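# Hang the ball-filled basket on the stand's peg

## Task

Hang the shallow basket on the stand's peg by its cord handle; it counts only if every ball is still inside the basket when the scene ends.

## Robot and tools

Robot: two arms, left_arm and right_arm, each a six-joint arm ending in a parallel two-finger gripper with a wrist camera. Fingers point along the gripper's +z axis and close along its y axis. The reported end_effector_position is the point between the finger pads, roughly 1 cm behind the tips.

Frame: all hand poses, velocities and targets use the scene frame. Its origin sits at table-top height, halfway between the two nominal arm bases; +z is up, +x reaches out over the table, and left_arm is on the +y side (arm names do not match image sides). Calibrated bases: left_arm at (-0.049, +0.296, +0.005) m, right_arm at (-0.007, -0.370, +0.045) m, both turned only slightly about z. Printed positions and orientations may be off by a few centimetres, more at long reach.

Command row: every motion uses rows of 14 numbers, each in [-1, 1]: dx, dy, dz, rx, ry, rz, opening for left_arm, then the same seven for right_arm. Both arms always appear in each row. dx, dy, dz, rx, ry, rz are offsets, not poses: they are measured from that arm's Hand target as it stood when the action or move began, along scene-frame axes, and rotation is about the Hand target position. Scale: 1.0 equals 0.6 m or 180 degrees; rx, ry, rz form one rotation vector. A translation longer than 1.0 may be shortened along its direction. Repeating the same offset in a new call moves the arm further. Sending six zeros re-requests the current Hand target. Opening is absolute, not an offset: +1 fully open (0.094 m), -1 closed. A 0 is a real opening command, so resend the current opening to leave a gripper unchanged.

execute_actions(actions, cameras): actions is a list of actions; each action is up to 15 rows, one per 1/30 s control step, and a short action repeats its final row for the remaining steps. Within one action, all rows count from the same start pose. An empty actions list returns images and the full state. cameras is a list of names (cam_high, cam_low, cam_left_wrist, cam_right_wrist), ["all"], or []; an unknown name invalidates the call.

move(target, speed, blend, opening_speed, grip_force, blocking, cameras): drives each gripper in a straight line toward target, which is one 14-number row or a list of up to 15 rows, all offsets counted from the same starting Hand targets. speed is m/s, 0.002 to 2.9 (default 0.25), one value or one per target; turning is capped at twice that in rad/s. blend in metres rounds corners of a list; 0 stops at each point. opening_speed is the rate of opening change per second on the -1 to +1 scale, at least 0.2; use it to close gently. grip_force is newtons per pad, 10 to 50, one value or one per arm, and persists; lower forces close slowly. blocking=false returns after about 0.5 s while the move continues. The whole move is capped at 10 s; paths do not avoid obstacles or the other arm. Avoid paths passing near an arm's own base. The result adds a move: line such as done, off_target, moving, held or fault; limits=paced means the pose was clipped, limits=held means steps were withheld.

wait(seconds 0 to 10) lets time pass holding commands. stop brakes a running move. zoom_image(camera, region [x0, y0, x1, y1] in pixels, at most 504 by 504) enlarges part of the newest image of that camera. read_manual gives URDF licence text only. finished_scene(scene) ends the current scene irrevocably; give its number (1 or 2).

Results: each arm's end_effector_position (m) and end_effector_quat_wxyz, Hand target (the commanded pose after clipping, base for the next offsets), Tool commands, grip_measured (measured opening on the command scale, a few mm wide when empty, narrower than a squeezed part), Joint positions (last value is opening in metres), Joint torques (include the arm's own weight; joints 1 to 3 wrap at ±28 N m), Joint velocities (may say within noise), motor temperatures, and for action calls sampled positions. A gripper often rests a few cm short of its target from friction or load; that is not contact. Send the remaining distance as a further offset. Orientation commands are clipped to within 40 degrees of the measured orientation each step.

Gripping: below first touch, force grows about 1 N per 0.001 of opening, then jumps to the force limit. To release, command an opening well above grip_measured.

Cameras: cam_high, cam_low and both wrist cameras, each 896x504.

Cautions: the cord handle is flexible and the basket shallow, so lift and carry level and slowly to keep balls from spilling. Never let anything fall from the table or be left off it. Avoid drops, releasing moving parts, fast impacts and hard shoves on fixed or heavy things, including the camera stand behind the arms. Keep the two arms, their grippers and wrist cameras from touching each other; never close one gripper on the other's fingers. A blocked arm keeps pushing until commanded back past its gripper. Holding loads, stretching out or pushing at unreachable poses heats motors: MOTOR HOT appears at 75 °C, 90 °C folds that arm out of use, 100 °C drops it. Loose objects may occasionally be nudged by outside pushes. The basket must stay hung with all balls inside after the robot lets go.

Each tool is called after "Request:" by a JSON object that holds its "api" and its "payload".

## Session

Request:
{"api": "execute_actions", "payload": {"actions": []}}

Scene clock: 0.00 s.
left_arm: end_effector_position=(+0.3512, +0.2478, +0.1116) grip_measured=+1.000 end_effector_quat_wxyz=(+0.602, +0.089, +0.792, -0.054) | right_arm: end_effector_position=(+0.4038, -0.4179, +0.1702) grip_measured=+1.000 end_effector_quat_wxyz=(+0.592, +0.124, +0.786, -0.127)
Joint positions: left_arm=[-0.041 1.572 0.362 0.935 0.134 0.061 0.094] | right_arm=[0.067 1.551 0.464 0.793 0.406 0.065 0.094]
Joint velocities: within noise
Joint torques (N m): no reading
Motor temperatures (°C): left_arm=[29 27 33 34 26 25 24] | right_arm=[27 24 37 31 26 24 26]
Heat: left arm: 34 °C; right arm: 37 °C.
Hand target: left_arm +0.3549, +0.2474, +0.1229; +0.616, +0.090, +0.781, -0.054 | right_arm +0.4049, -0.4186, +0.1745; +0.596, +0.126, +0.783, -0.128
Tool commands: left_gripper/opening=+1.0 right_gripper/opening=+1.0

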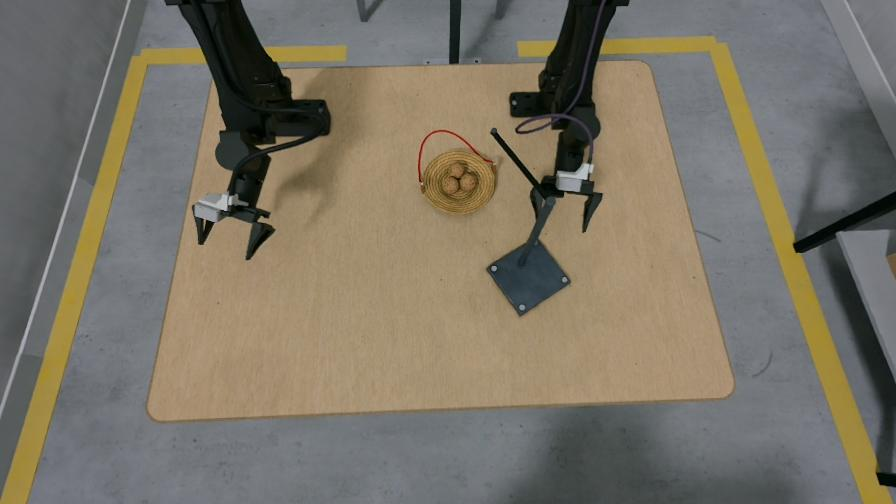

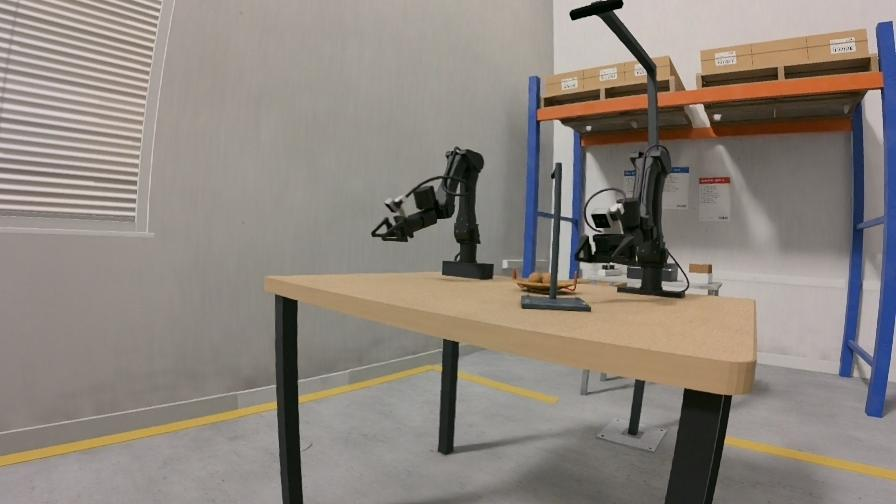

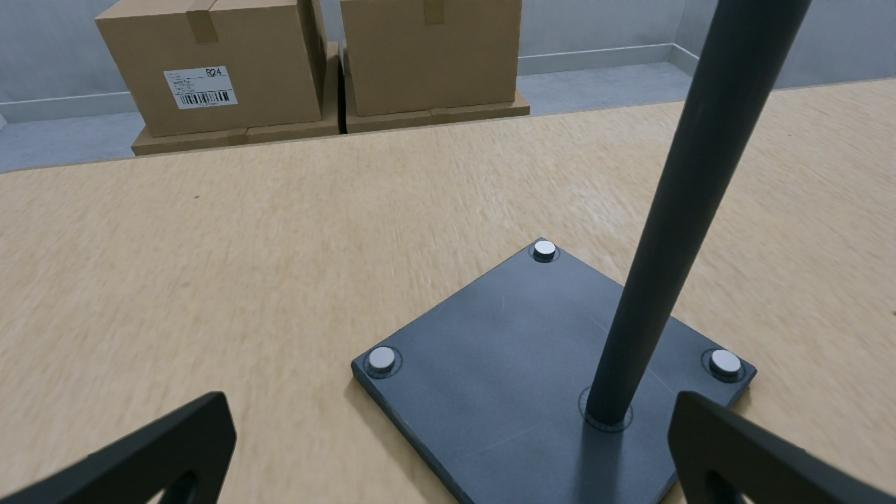

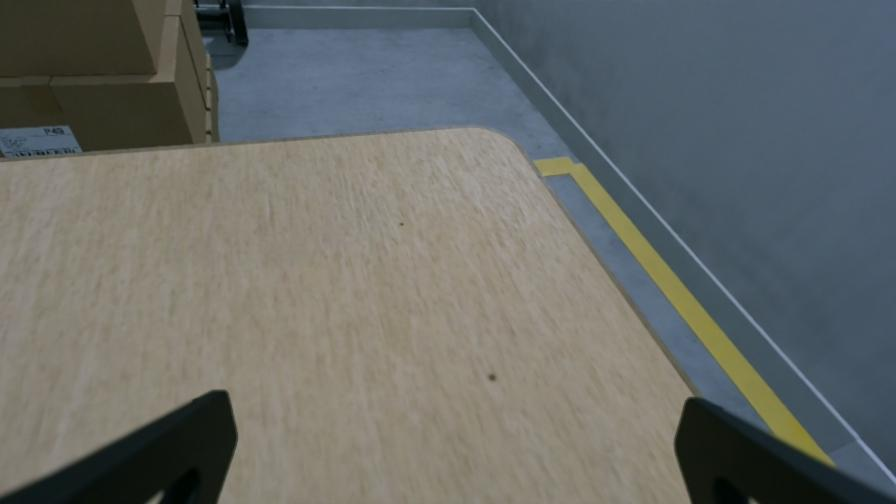

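Request:
{"api": "zoom_image", "payload": {"camera": "cam_high", "region": [400, 100, 620, 324]}}

Request:
{"api": "zoom_image", "payload": {"camera": "cam_low", "region": [440, 140, 700, 330]}}

Scaled by 2.250 from the camera's 896x504 image, which has a finer 1280x720 frame.

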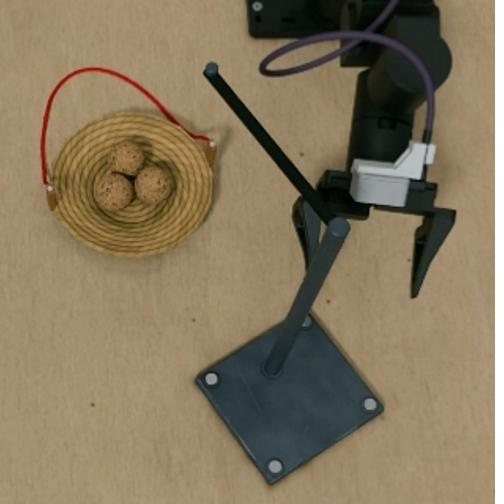

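Scaled by 1.938 from the camera's 896x504 image, which has a finer 1280x720 frame.

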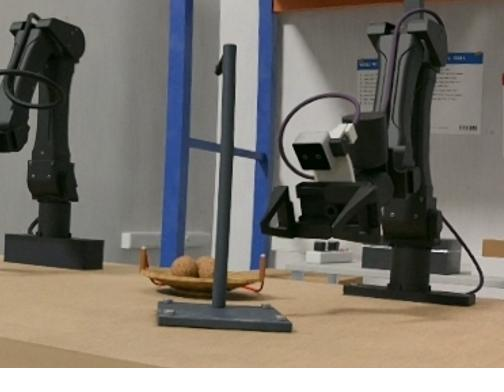

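Request:
{"api": "move", "payload": {"target": [-0.392,-0.246,0.245,0.164,0.244,-0.240,1,0,0,0,0,0,0,1], "cameras": ["all"]}}

Scene clock: 64.17 s.
left_arm: end_effector_position=(+0.1180, +0.1034, +0.2601) grip_measured=+1.000 end_effector_quat_wxyz=(+0.174, +0.482, +0.852, -0.103) | right_arm: end_effector_position=(+0.4038, -0.4179, +0.1702) grip_measured=+1.000 end_effector_quat_wxyz=(+0.592, +0.124, +0.786, -0.127)
Joint positions: left_arm=[-0.766 1.245 1.489 -1.42 0.102 0.222 0.094] | right_arm=[0.067 1.551 0.464 0.793 0.406 0.065 0.094]
Joint torques (N m): left_arm=[-0.76 -2.82 9.77 0.84 0 -0.08] | right_arm=[-0.02 -5.27 4.46 1.61 0.13 -0.03]
Heat: left arm: 38 °C; right arm: 37 °C.
Hand target: left_arm +0.1197, +0.0998, +0.2699; +0.186, +0.482, +0.850, -0.106 | right_arm +0.4049, -0.4186, +0.1745; +0.596, +0.126, +0.783, -0.128
Off the commanded pose: left_arm 0.011 m, 2 deg | right_arm 0.005 m, 1 deg.
move: off_target (left_arm)

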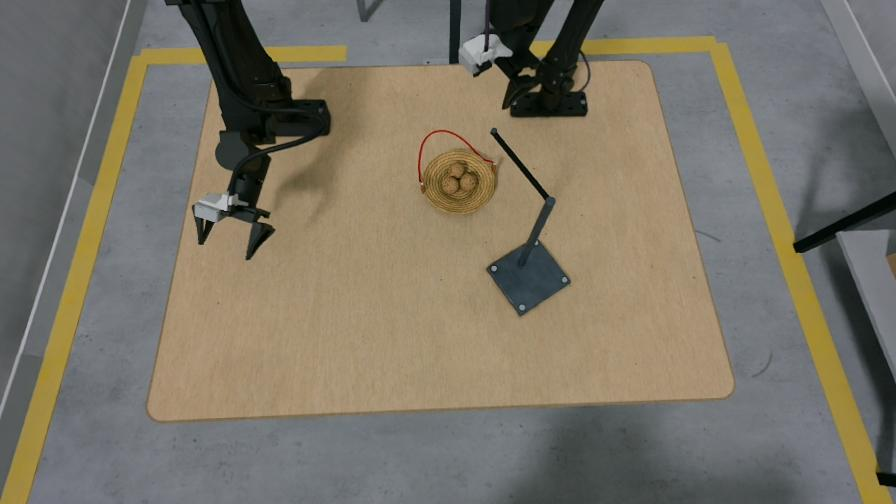

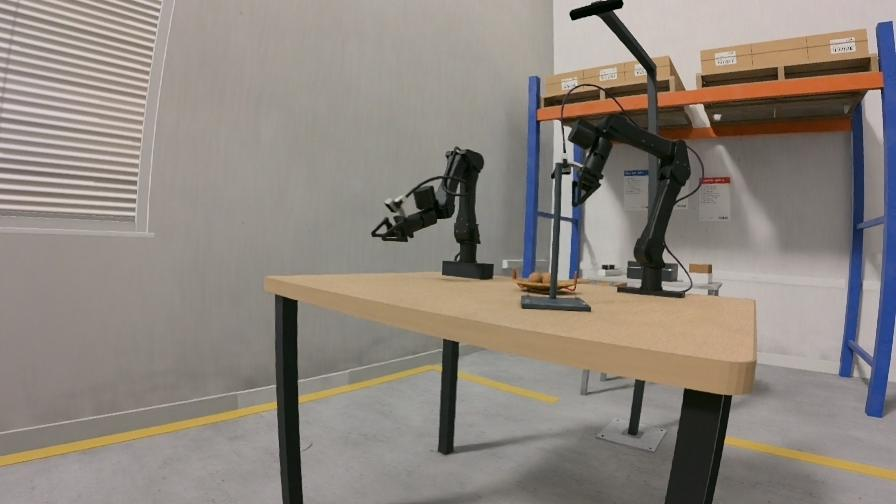

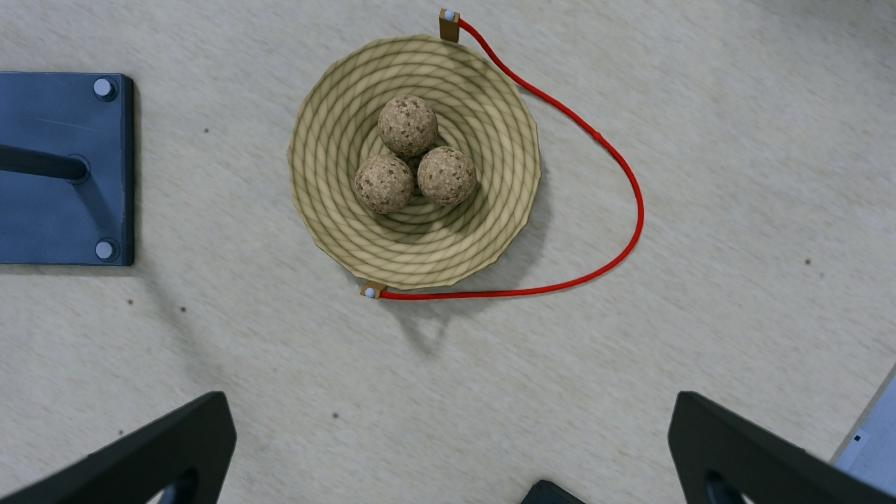

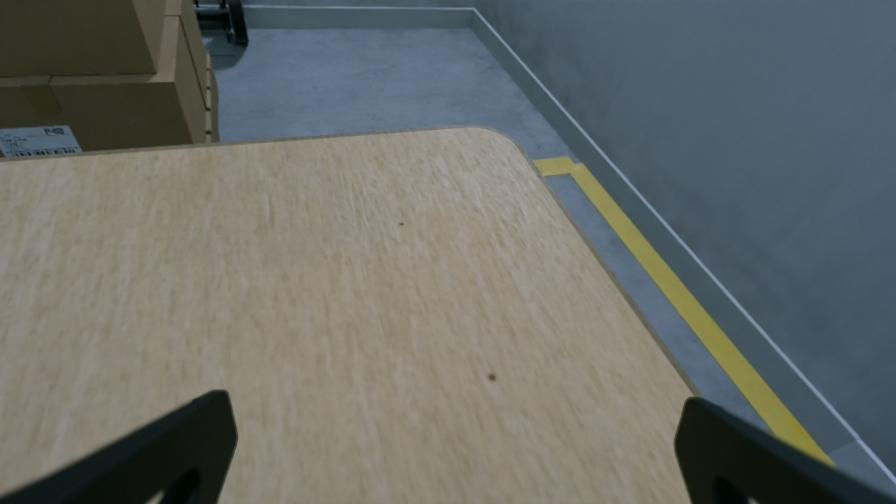

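Request:
{"api": "move", "payload": {"target": [-0.172,-0.187,-0.283,0,0,0,0.3,0,0,0,0,0,0,1], "cameras": ["cam_left_wrist","cam_high"]}}

Scene clock: 82.77 s.
left_arm: end_effector_position=(+0.0153, -0.0078, +0.0997) grip_measured=+0.302 end_effector_quat_wxyz=(+0.176, +0.485, +0.851, -0.103) | right_arm: end_effector_position=(+0.4038, -0.4179, +0.1702) grip_measured=+1.000 end_effector_quat_wxyz=(+0.592, +0.124, +0.786, -0.127)
Joint positions: left_arm=[-1.436 1.382 0.934 -0.743 -0.16 -0.39 0.061] | right_arm=[0.067 1.551 0.464 0.793 0.406 0.065 0.094]
Joint torques (N m): left_arm=[-0.68 -4.71 6.82 1.05 -0.27 -0.06] | right_arm=[-0.01 -5.26 4.51 1.63 0.14 -0.04]
Heat: left arm: 37 °C; right arm: 37 °C.
Hand target: left_arm +0.0166, -0.0124, +0.1001; +0.186, +0.481, +0.850, -0.106 | right_arm +0.4049, -0.4186, +0.1745; +0.596, +0.126, +0.783, -0.128
Off the commanded pose: left_arm 0.005 m, 1 deg | right_arm 0.005 m, 1 deg.
move: done
Images, in order (width x height): cam_high 896x504, cam_left_wrist 896x504.

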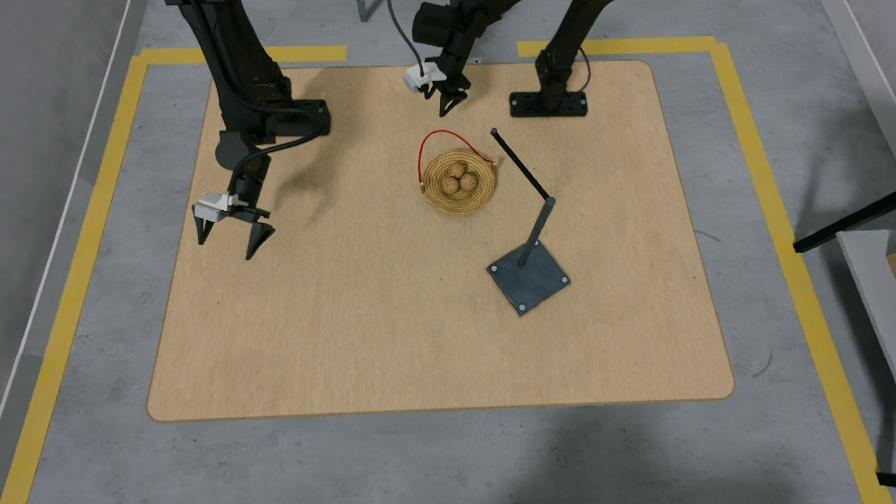

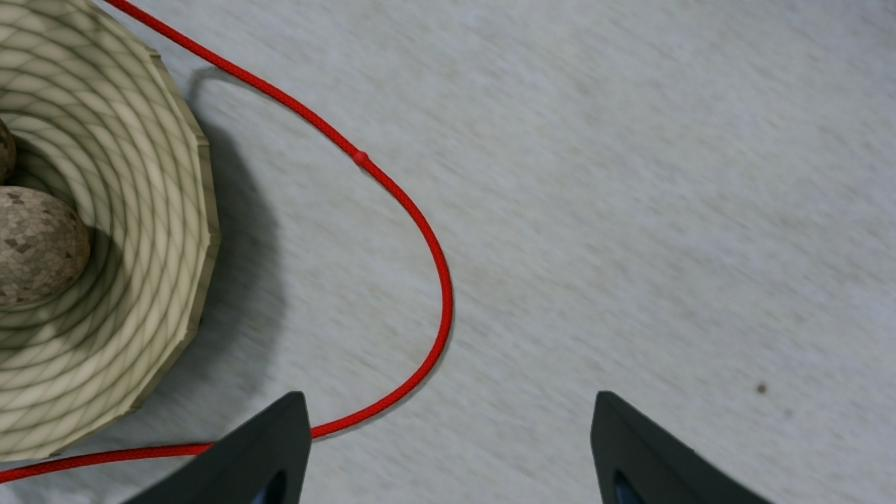

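Request:
{"api": "move", "payload": {"target": [0.005,-0.0137,-0.135,0,0,0,0,0,0,0,0,0,0,1], "speed": 0.12, "cameras": ["cam_left_wrist"]}}

Scene clock: 94.53 s.
left_arm: end_effector_position=(+0.0165, -0.0171, +0.0195) grip_measured=+0.002 end_effector_quat_wxyz=(+0.177, +0.484, +0.850, -0.104) | right_arm: end_effector_position=(+0.4038, -0.4179, +0.1702) grip_measured=+1.000 end_effector_quat_wxyz=(+0.592, +0.124, +0.786, -0.127)
Joint positions: left_arm=[-1.436 1.55 0.734 -0.373 -0.16 -0.39 0.047] | right_arm=[0.067 1.551 0.464 0.793 0.406 0.065 0.094]
Joint torques (N m): left_arm=[0.05 -5.27 5.98 1.1 -0.23 -0.03] | right_arm=[-0.01 -5.22 4.59 1.62 0.14 -0.03]
Heat: left arm: 36 °C; right arm: 37 °C.
Hand target: left_arm +0.0196, -0.0206, +0.0191; +0.186, +0.481, +0.850, -0.106 | right_arm +0.4049, -0.4186, +0.1745; +0.596, +0.126, +0.783, -0.128
Off the commanded pose: left_arm 0.005 m, 1 deg | right_arm 0.005 m, 1 deg.
move: done
Images, in order (width x height): cam_left_wrist 896x504.

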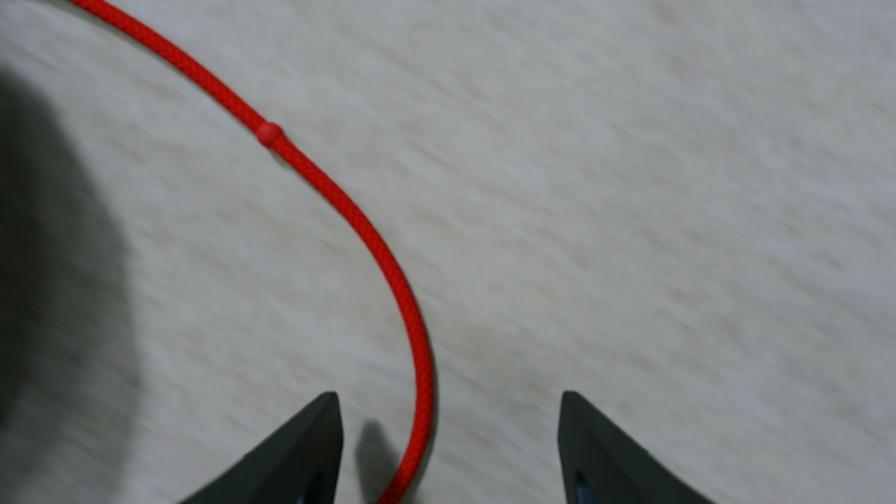

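Request:
{"api": "move", "payload": {"target": [[0.002,-0.002,-0.012,0,0,0,0,0,0,0,0,0,0,1],[0.002,-0.002,-0.012,0,0,0,-1,0,0,0,0,0,0,1]], "speed": 0.05, "opening_speed": 0.8, "cameras": ["cam_left_wrist"]}}

Scene clock: 100.30 s.
left_arm: end_effector_position=(+0.0184, -0.0252, +0.0161) grip_measured=-0.988 end_effector_quat_wxyz=(+0.187, +0.481, +0.849, -0.113) | right_arm: end_effector_position=(+0.4038, -0.4179, +0.1702) grip_measured=+1.000 end_effector_quat_wxyz=(+0.592, +0.124, +0.786, -0.127)
Joint positions: left_arm=[-1.436 1.573 0.726 -0.313 -0.166 -0.39 0.001] | right_arm=[0.067 1.551 0.464 0.793 0.406 0.065 0.094]
Joint torques (N m): left_arm=[0.38 -5.35 5.65 0.89 -0.17 0.02] | right_arm=[-0.02 -5.22 4.52 1.62 0.12 -0.03]
Heat: left arm: 36 °C; right arm: 37 °C.
Hand target: left_arm +0.0208, -0.0218, +0.0118; +0.186, +0.481, +0.850, -0.106 | right_arm +0.4049, -0.4186, +0.1745; +0.596, +0.126, +0.783, -0.128
Off the commanded pose: left_arm 0.006 m, 1 deg | right_arm 0.005 m, 1 deg.
move: done
Images, in order (width x height): cam_left_wrist 896x504.

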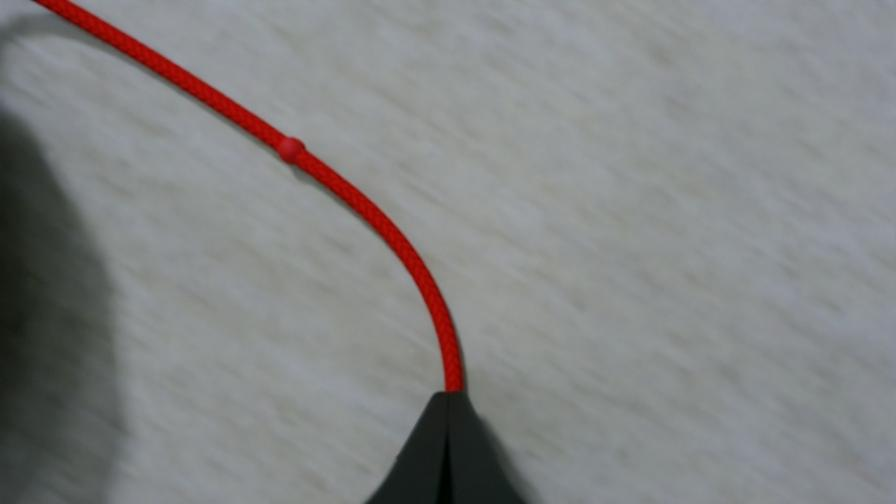

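Request:
{"api": "move", "payload": {"target": [0.03,0.01,0.1,0,0,0,-1,0,0,0,0,0,0,1], "speed": 0.06, "cameras": ["cam_left_wrist","cam_high"]}}

Scene clock: 104.70 s.
left_arm: end_effector_position=(+0.0342, -0.0042, +0.0526) grip_measured=-0.988 end_effector_quat_wxyz=(+0.166, +0.486, +0.854, -0.084) | right_arm: end_effector_position=(+0.4038, -0.4179, +0.1702) grip_measured=+1.000 end_effector_quat_wxyz=(+0.592, +0.124, +0.786, -0.127)
Joint positions: left_arm=[-1.364 1.472 0.826 -0.577 -0.142 -0.324 0.001] | right_arm=[0.067 1.551 0.464 0.793 0.406 0.065 0.094]
Joint torques (N m): left_arm=[0.57 -8.03 9.88 0.78 -0.12 0.05] | right_arm=[-0.02 -5.26 4.52 1.61 0.13 -0.03]
Heat: left arm: 36 °C; right arm: 37 °C.
Hand target: left_arm +0.0388, -0.0159, +0.0719; +0.186, +0.481, +0.850, -0.106 | right_arm +0.4049, -0.4186, +0.1745; +0.596, +0.126, +0.783, -0.128
Off the commanded pose: left_arm 0.023 m, 3 deg | right_arm 0.005 m, 1 deg.
move: off_target (left_arm)
Images, in order (width x height): cam_high 896x504, cam_left_wrist 896x504.

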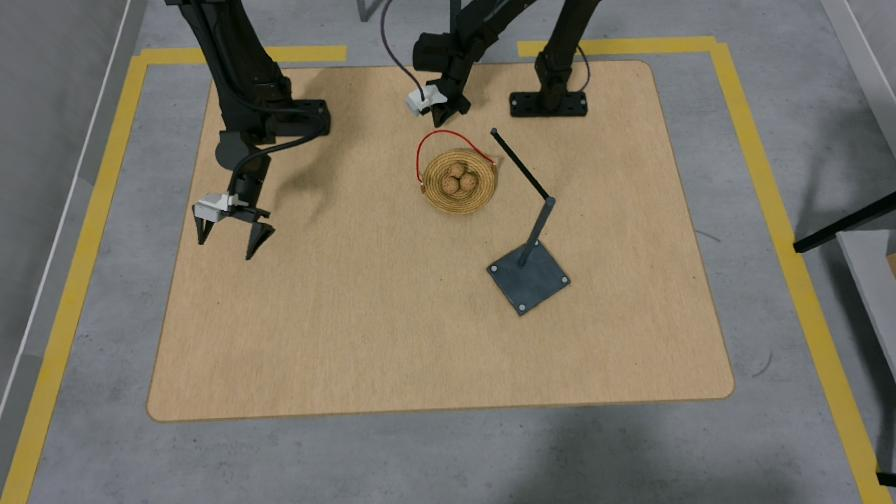

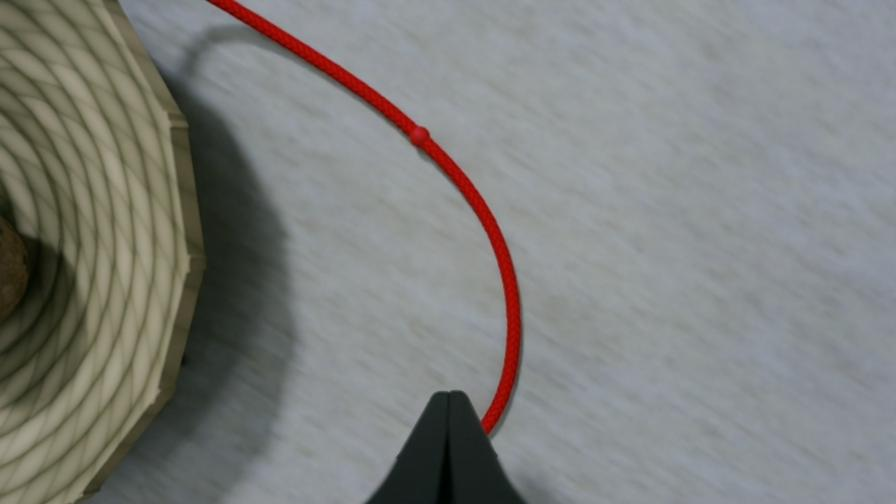

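Request:
{"api": "move", "payload": {"target": [-0.041,0.003,-0.07,0,0,0,-0.2,0,0,0,0,0,0,1], "speed": 0.1, "cameras": ["cam_left_wrist"]}}

Scene clock: 114.00 s.
left_arm: end_effector_position=(+0.0129, -0.0101, +0.0300) grip_measured=-0.202 end_effector_quat_wxyz=(+0.176, +0.485, +0.850, -0.103) | right_arm: end_effector_position=(+0.4038, -0.4179, +0.1702) grip_measured=+1.000 end_effector_quat_wxyz=(+0.592, +0.124, +0.786, -0.127)
Joint positions: left_arm=[-1.447 1.498 0.735 -0.429 -0.164 -0.4 0.038] | right_arm=[0.067 1.551 0.464 0.793 0.406 0.065 0.094]
Joint torques (N m): left_arm=[-0.69 -5.05 6.13 1.1 -0.26 -0.08] | right_arm=[0.01 -5.27 4.53 1.61 0.12 -0.04]
Heat: left arm: 36 °C; right arm: 37 °C.
Hand target: left_arm +0.0142, -0.0140, +0.0299; +0.186, +0.481, +0.850, -0.106 | right_arm +0.4049, -0.4186, +0.1745; +0.596, +0.126, +0.783, -0.128
Off the commanded pose: left_arm 0.004 m, 1 deg | right_arm 0.005 m, 1 deg.
move: done
Images, in order (width x height): cam_left_wrist 896x504.

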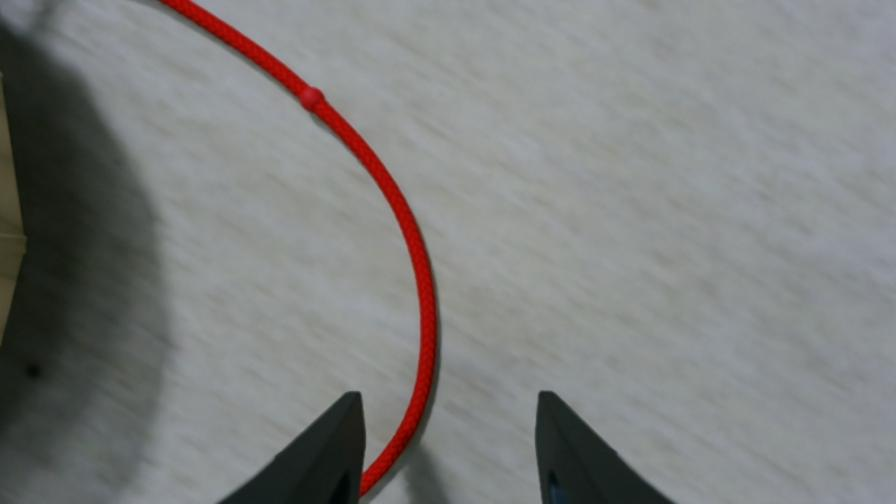

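Request:
{"api": "move", "payload": {"target": [[0.007,-0.0085,-0.045,0,0,0,-0.2,0,0,0,0,0,0,1],[0.007,-0.0085,-0.045,0,0,0,-1,0,0,0,0,0,0,1]], "speed": 0.05, "opening_speed": 0.8, "cameras": ["cam_left_wrist"]}}

Scene clock: 120.13 s.
left_arm: end_effector_position=(+0.0192, -0.0252, +0.0127) grip_measured=-0.967 end_effector_quat_wxyz=(+0.197, +0.478, +0.849, -0.114) | right_arm: end_effector_position=(+0.4038, -0.4179, +0.1702) grip_measured=+1.000 end_effector_quat_wxyz=(+0.592, +0.124, +0.786, -0.127)
Joint positions: left_arm=[-1.444 1.577 0.705 -0.276 -0.185 -0.4 0.002] | right_arm=[0.067 1.551 0.464 0.793 0.406 0.065 0.094]
Joint torques (N m): left_arm=[0.4 -4.59 4.79 0.95 -0.04 0.04] | right_arm=[-0.02 -5.26 4.48 1.6 0.15 -0.04]
Heat: left arm: 35 °C; right arm: 37 °C.
Hand target: left_arm +0.0183, -0.0192, +0.0030; +0.187, +0.481, +0.850, -0.106 | right_arm +0.4049, -0.4186, +0.1745; +0.596, +0.126, +0.783, -0.128
Off the commanded pose: left_arm 0.011 m, 2 deg | right_arm 0.005 m, 1 deg.
move: off_target (left_arm)
Images, in order (width x height): cam_left_wrist 896x504.

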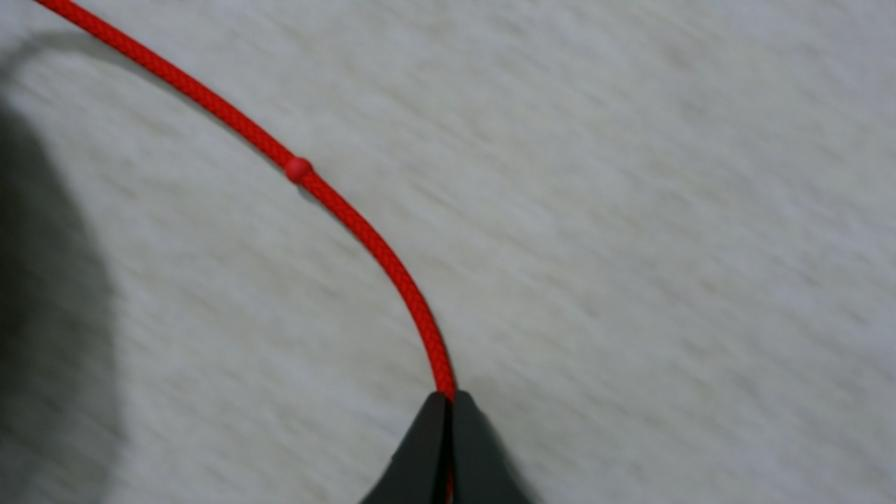

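Request:
{"api": "move", "payload": {"target": [0.04,0.03,0.09,0,0,0,-1,0,0,0,0,0,0,1], "speed": 0.06, "cameras": ["cam_left_wrist","cam_high"]}}

Scene clock: 124.57 s.
left_arm: end_effector_position=(+0.0376, +0.0110, +0.0389) grip_measured=-0.973 end_effector_quat_wxyz=(+0.166, +0.486, +0.854, -0.086) | right_arm: end_effector_position=(+0.4038, -0.4179, +0.1702) grip_measured=+1.000 end_effector_quat_wxyz=(+0.592, +0.124, +0.786, -0.127)
Joint positions: left_arm=[-1.337 1.438 0.736 -0.515 -0.132 -0.3 0.001] | right_arm=[0.067 1.551 0.464 0.793 0.406 0.065 0.094]
Joint torques (N m): left_arm=[0.54 -7.43 9.66 0.78 -0.09 0.06] | right_arm=[-0.03 -5.26 4.53 1.61 0.13 -0.03]
Heat: left arm: 35 °C; right arm: 37 °C.
Hand target: left_arm +0.0424, -0.0012, +0.0570; +0.187, +0.481, +0.850, -0.106 | right_arm +0.4049, -0.4186, +0.1745; +0.596, +0.126, +0.783, -0.128
Off the commanded pose: left_arm 0.022 m, 3 deg | right_arm 0.005 m, 1 deg.
move: off_target (left_arm)
Images, in order (width x height): cam_high 896x504, cam_left_wrist 896x504.

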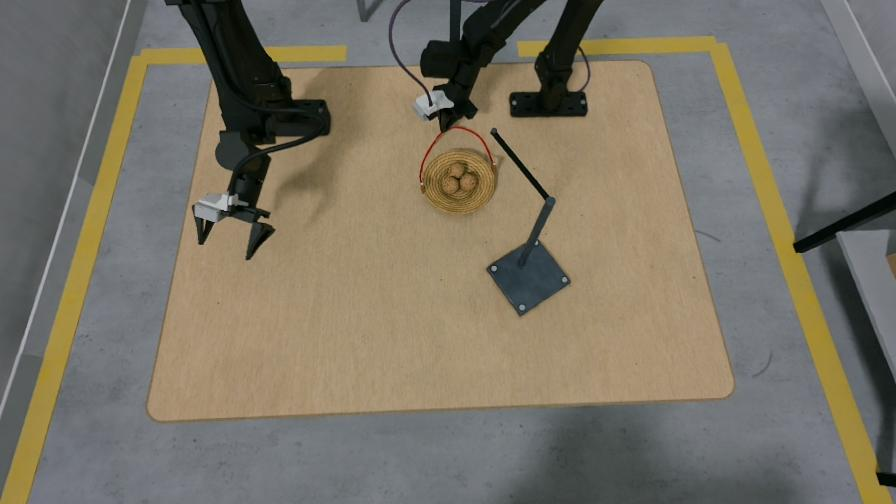

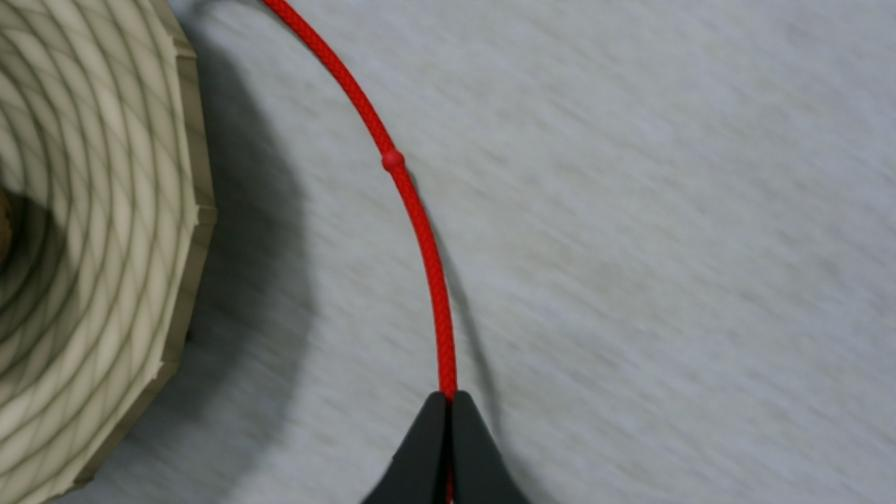

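Request:
{"api": "move", "payload": {"target": [[0.1,0.025,0.13,0,0,0,-1,0,0,0,0,0,0,1],[0.243,0.052,0.188,0,0,0,-1,0,0,0,0,0,0,1]], "speed": 0.12, "blend": [0.03,0], "cameras": ["all"]}}

Scene clock: 131.40 s.
left_arm: end_effector_position=(+0.1829, +0.0365, +0.1594) grip_measured=-0.988 end_effector_quat_wxyz=(+0.175, +0.479, +0.854, -0.098) | right_arm: end_effector_position=(+0.4038, -0.4179, +0.1702) grip_measured=+1.000 end_effector_quat_wxyz=(+0.592, +0.124, +0.786, -0.127)
Joint positions: left_arm=[-0.778 1.495 1.269 -0.951 0.087 0.207 0.001] | right_arm=[0.067 1.551 0.464 0.793 0.406 0.065 0.094]
Joint torques (N m): left_arm=[0.27 -5.56 10.76 0.84 0.11 0.05] | right_arm=[-0.06 -5.26 4.49 1.61 0.13 -0.04]
Heat: left arm: 36 °C; right arm: 37 °C.
Hand target: left_arm +0.1882, +0.0300, +0.1698; +0.186, +0.481, +0.850, -0.106 | right_arm +0.4049, -0.4186, +0.1745; +0.596, +0.126, +0.783, -0.128
Off the commanded pose: left_arm 0.013 m, 2 deg | right_arm 0.005 m, 1 deg.
move: off_target (left_arm)

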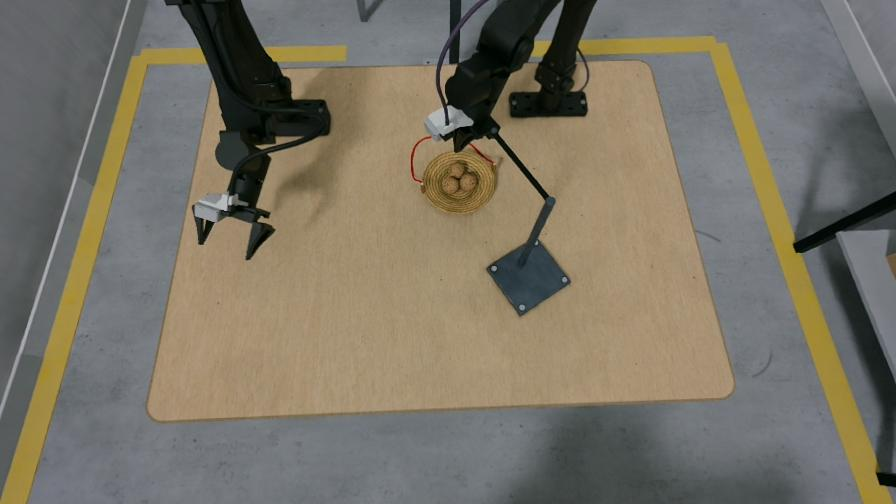

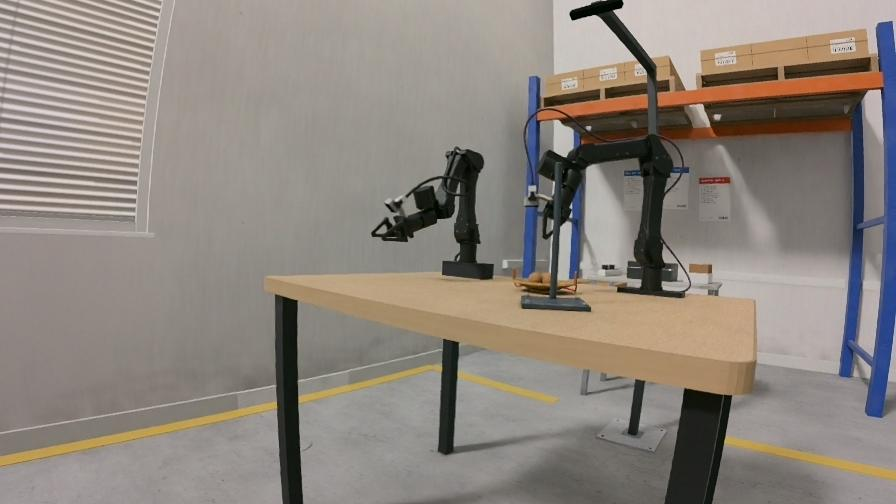

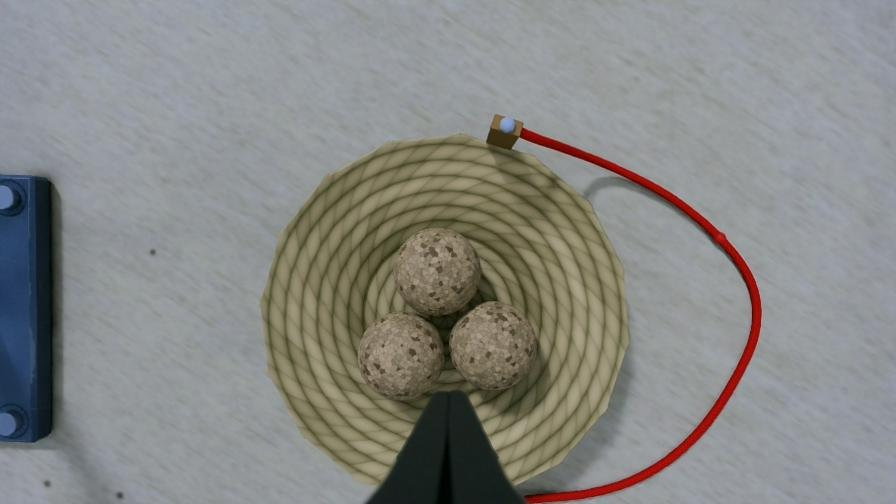

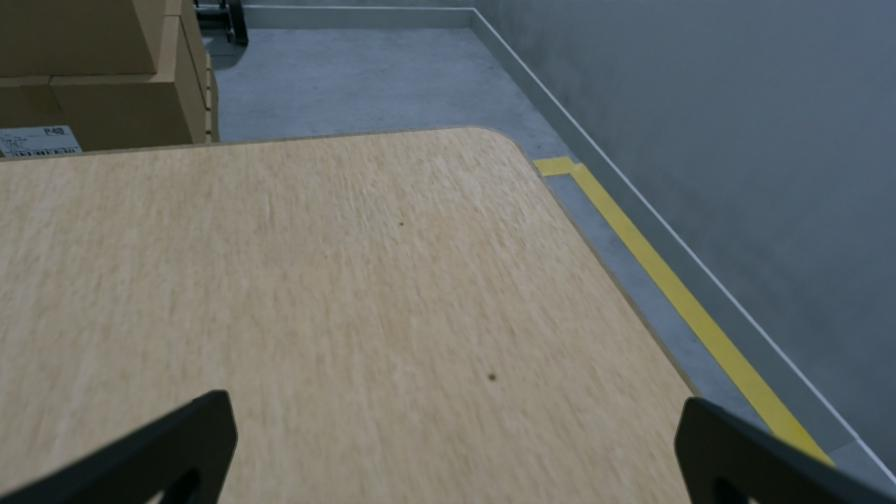

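Request:
{"api": "move", "payload": {"target": [[-0.267,-0.102,-0.05,0.119,0.0716,0,-0.3,0,0,0,0,0,0,1],[-0.267,-0.102,-0.203,0.119,0.0716,0,-0.3,0,0,0,0,0,0,1]], "blend": [0.04,0], "cameras": ["cam_left_wrist"]}}

Scene clock: 148.53 s.
left_arm: end_effector_position=(+0.0283, -0.0259, +0.0477) grip_measured=-0.302 end_effector_quat_wxyz=(-0.009, +0.494, +0.869, +0.008) | right_arm: end_effector_position=(+0.4038, -0.4179, +0.1702) grip_measured=+1.000 end_effector_quat_wxyz=(+0.592, +0.124, +0.786, -0.127)
Joint positions: left_arm=[-1.315 1.868 1.316 -1.042 0.001 -0.303 0.033] | right_arm=[0.067 1.551 0.464 0.793 0.406 0.065 0.094]
Joint torques (N m): left_arm=[-0.42 -8.75 6.32 0.33 -0.01 -0.1] | right_arm=[-0.06 -5.24 4.51 1.6 0.12 -0.03]
Heat: left arm: 37 °C; right arm: 37 °C.
Hand target: left_arm +0.0280, -0.0313, +0.0480; -0.002, +0.493, +0.870, +0.000 | right_arm +0.4049, -0.4186, +0.1745; +0.596, +0.126, +0.783, -0.128
Off the commanded pose: left_arm 0.005 m, 1 deg | right_arm 0.005 m, 1 deg.
move: done
Images, in order (width x height): cam_left_wrist 896x504.

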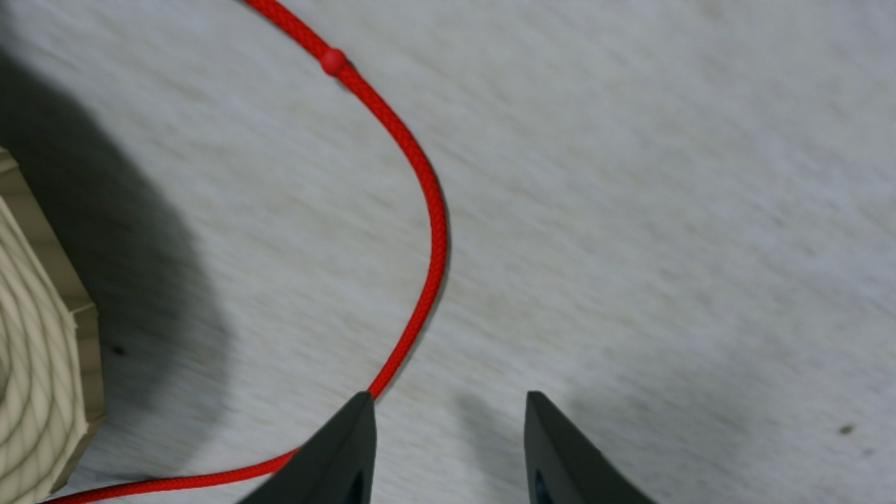

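Request:
{"api": "move", "payload": {"target": [[0.006,0.003,-0.04,0,0,-0.08,-0.3,0,0,0,0,0,0,1],[0.006,0.003,-0.071,0,0,-0.08,-0.3,0,0,0,0,0,0,1],[0.006,0.003,-0.071,0,0,-0.08,-1,0,0,0,0,0,0,1]], "speed": 0.06, "opening_speed": 0.8, "blend": [0.01,0,0], "cameras": ["cam_left_wrist"]}}

Scene clock: 161.40 s.
left_arm: end_effector_position=(+0.0280, -0.0281, +0.0099) grip_measured=-0.948 end_effector_quat_wxyz=(-0.005, +0.598, +0.801, +0.001) | right_arm: end_effector_position=(+0.4038, -0.4179, +0.1702) grip_measured=+1.000 end_effector_quat_wxyz=(+0.592, +0.124, +0.786, -0.127)
Joint positions: left_arm=[-1.315 1.916 1.219 -0.883 0.006 -0.054 0.002] | right_arm=[0.067 1.551 0.464 0.793 0.406 0.065 0.094]
Joint torques (N m): left_arm=[0.57 -8.06 5.41 0.38 -0.07 0.04] | right_arm=[-0.02 -5.26 4.55 1.62 0.13 -0.04]
Heat: left arm: 36 °C; right arm: 37 °C.
Hand target: left_arm +0.0316, -0.0293, +0.0053; -0.002, +0.598, +0.802, +0.001 | right_arm +0.4049, -0.4186, +0.1745; +0.596, +0.126, +0.783, -0.128
Off the commanded pose: left_arm 0.006 m, 0 deg | right_arm 0.005 m, 1 deg.
move: done; blend cut to 0.0093 m at target 1
Images, in order (width x height): cam_left_wrist 896x504.

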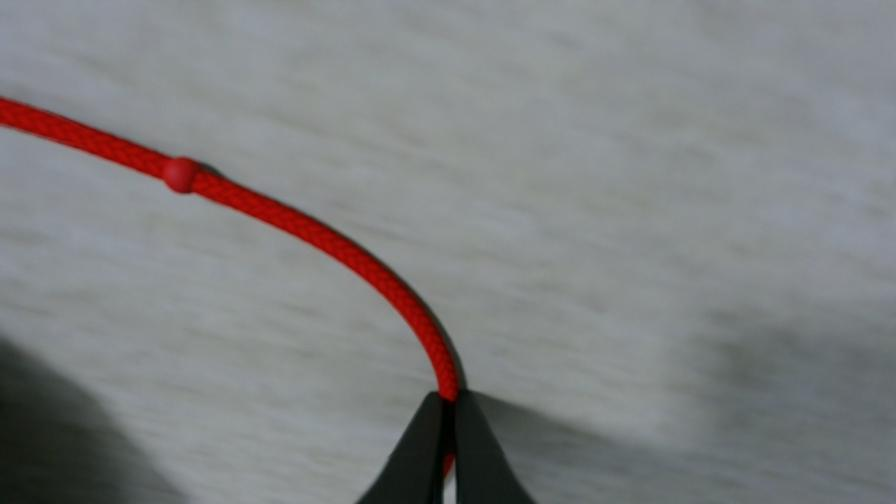

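Request:
{"api": "move", "payload": {"target": [[0.06,0.03,0.12,0,0,0,-1,0,0,0,0,0,0,1],[0.25,0.1,0.28,0,0,0,-1,0,0,0,0,0,0,1]], "speed": 0.09, "blend": [0.04,0], "cameras": ["cam_high","cam_low","cam_left_wrist"]}}

Scene clock: 169.60 s.
left_arm: end_effector_position=(+0.1771, +0.0340, +0.1686) grip_measured=-0.951 end_effector_quat_wxyz=(-0.009, +0.596, +0.803, +0.002) | right_arm: end_effector_position=(+0.4038, -0.4179, +0.1702) grip_measured=+1.000 end_effector_quat_wxyz=(+0.592, +0.124, +0.786, -0.127)
Joint positions: left_arm=[-0.84 1.891 1.831 -1.529 0.001 0.416 0.002] | right_arm=[0.067 1.551 0.464 0.793 0.406 0.065 0.094]
Joint torques (N m): left_arm=[0.2 -8.16 9.63 0.08 -0.04 0.05] | right_arm=[-0.02 -5.26 4.53 1.61 0.11 -0.03]
Heat: left arm: 36 °C; right arm: 37 °C.
Hand target: left_arm +0.1816, +0.0307, +0.1733; -0.002, +0.598, +0.802, +0.001 | right_arm +0.4049, -0.4186, +0.1745; +0.596, +0.126, +0.783, -0.128
Off the commanded pose: left_arm 0.007 m, 1 deg | right_arm 0.005 m, 1 deg.
move: done
Images, in order (width x height): cam_high 896x504, cam_low 896x504, cam_left_wrist 896x504.

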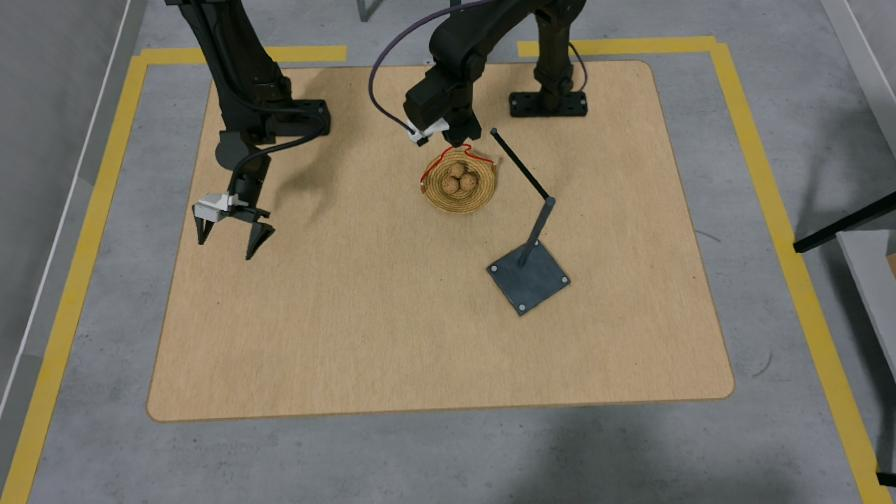

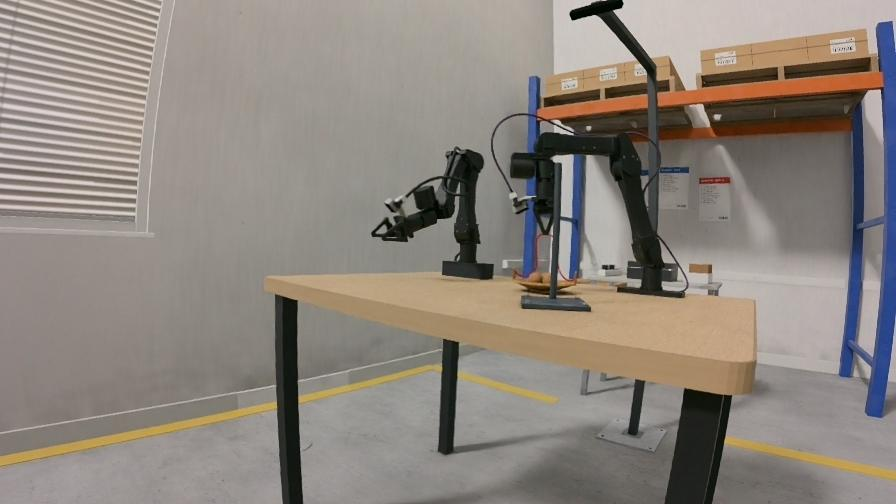

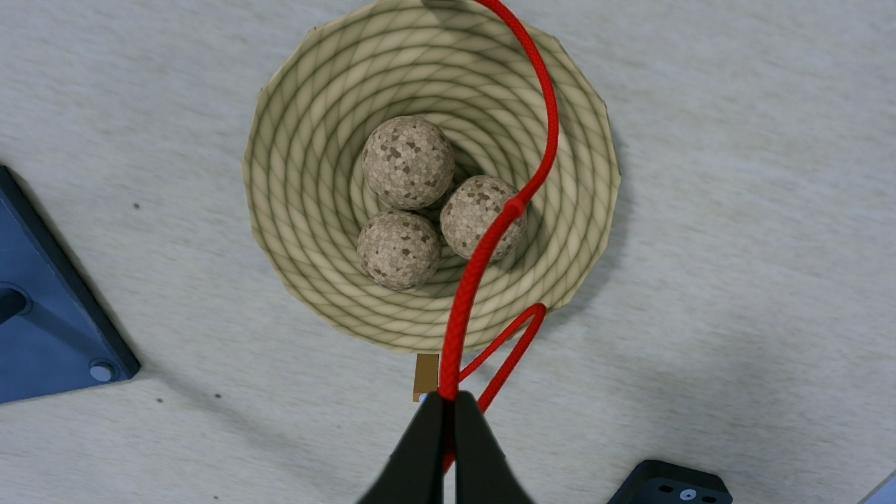

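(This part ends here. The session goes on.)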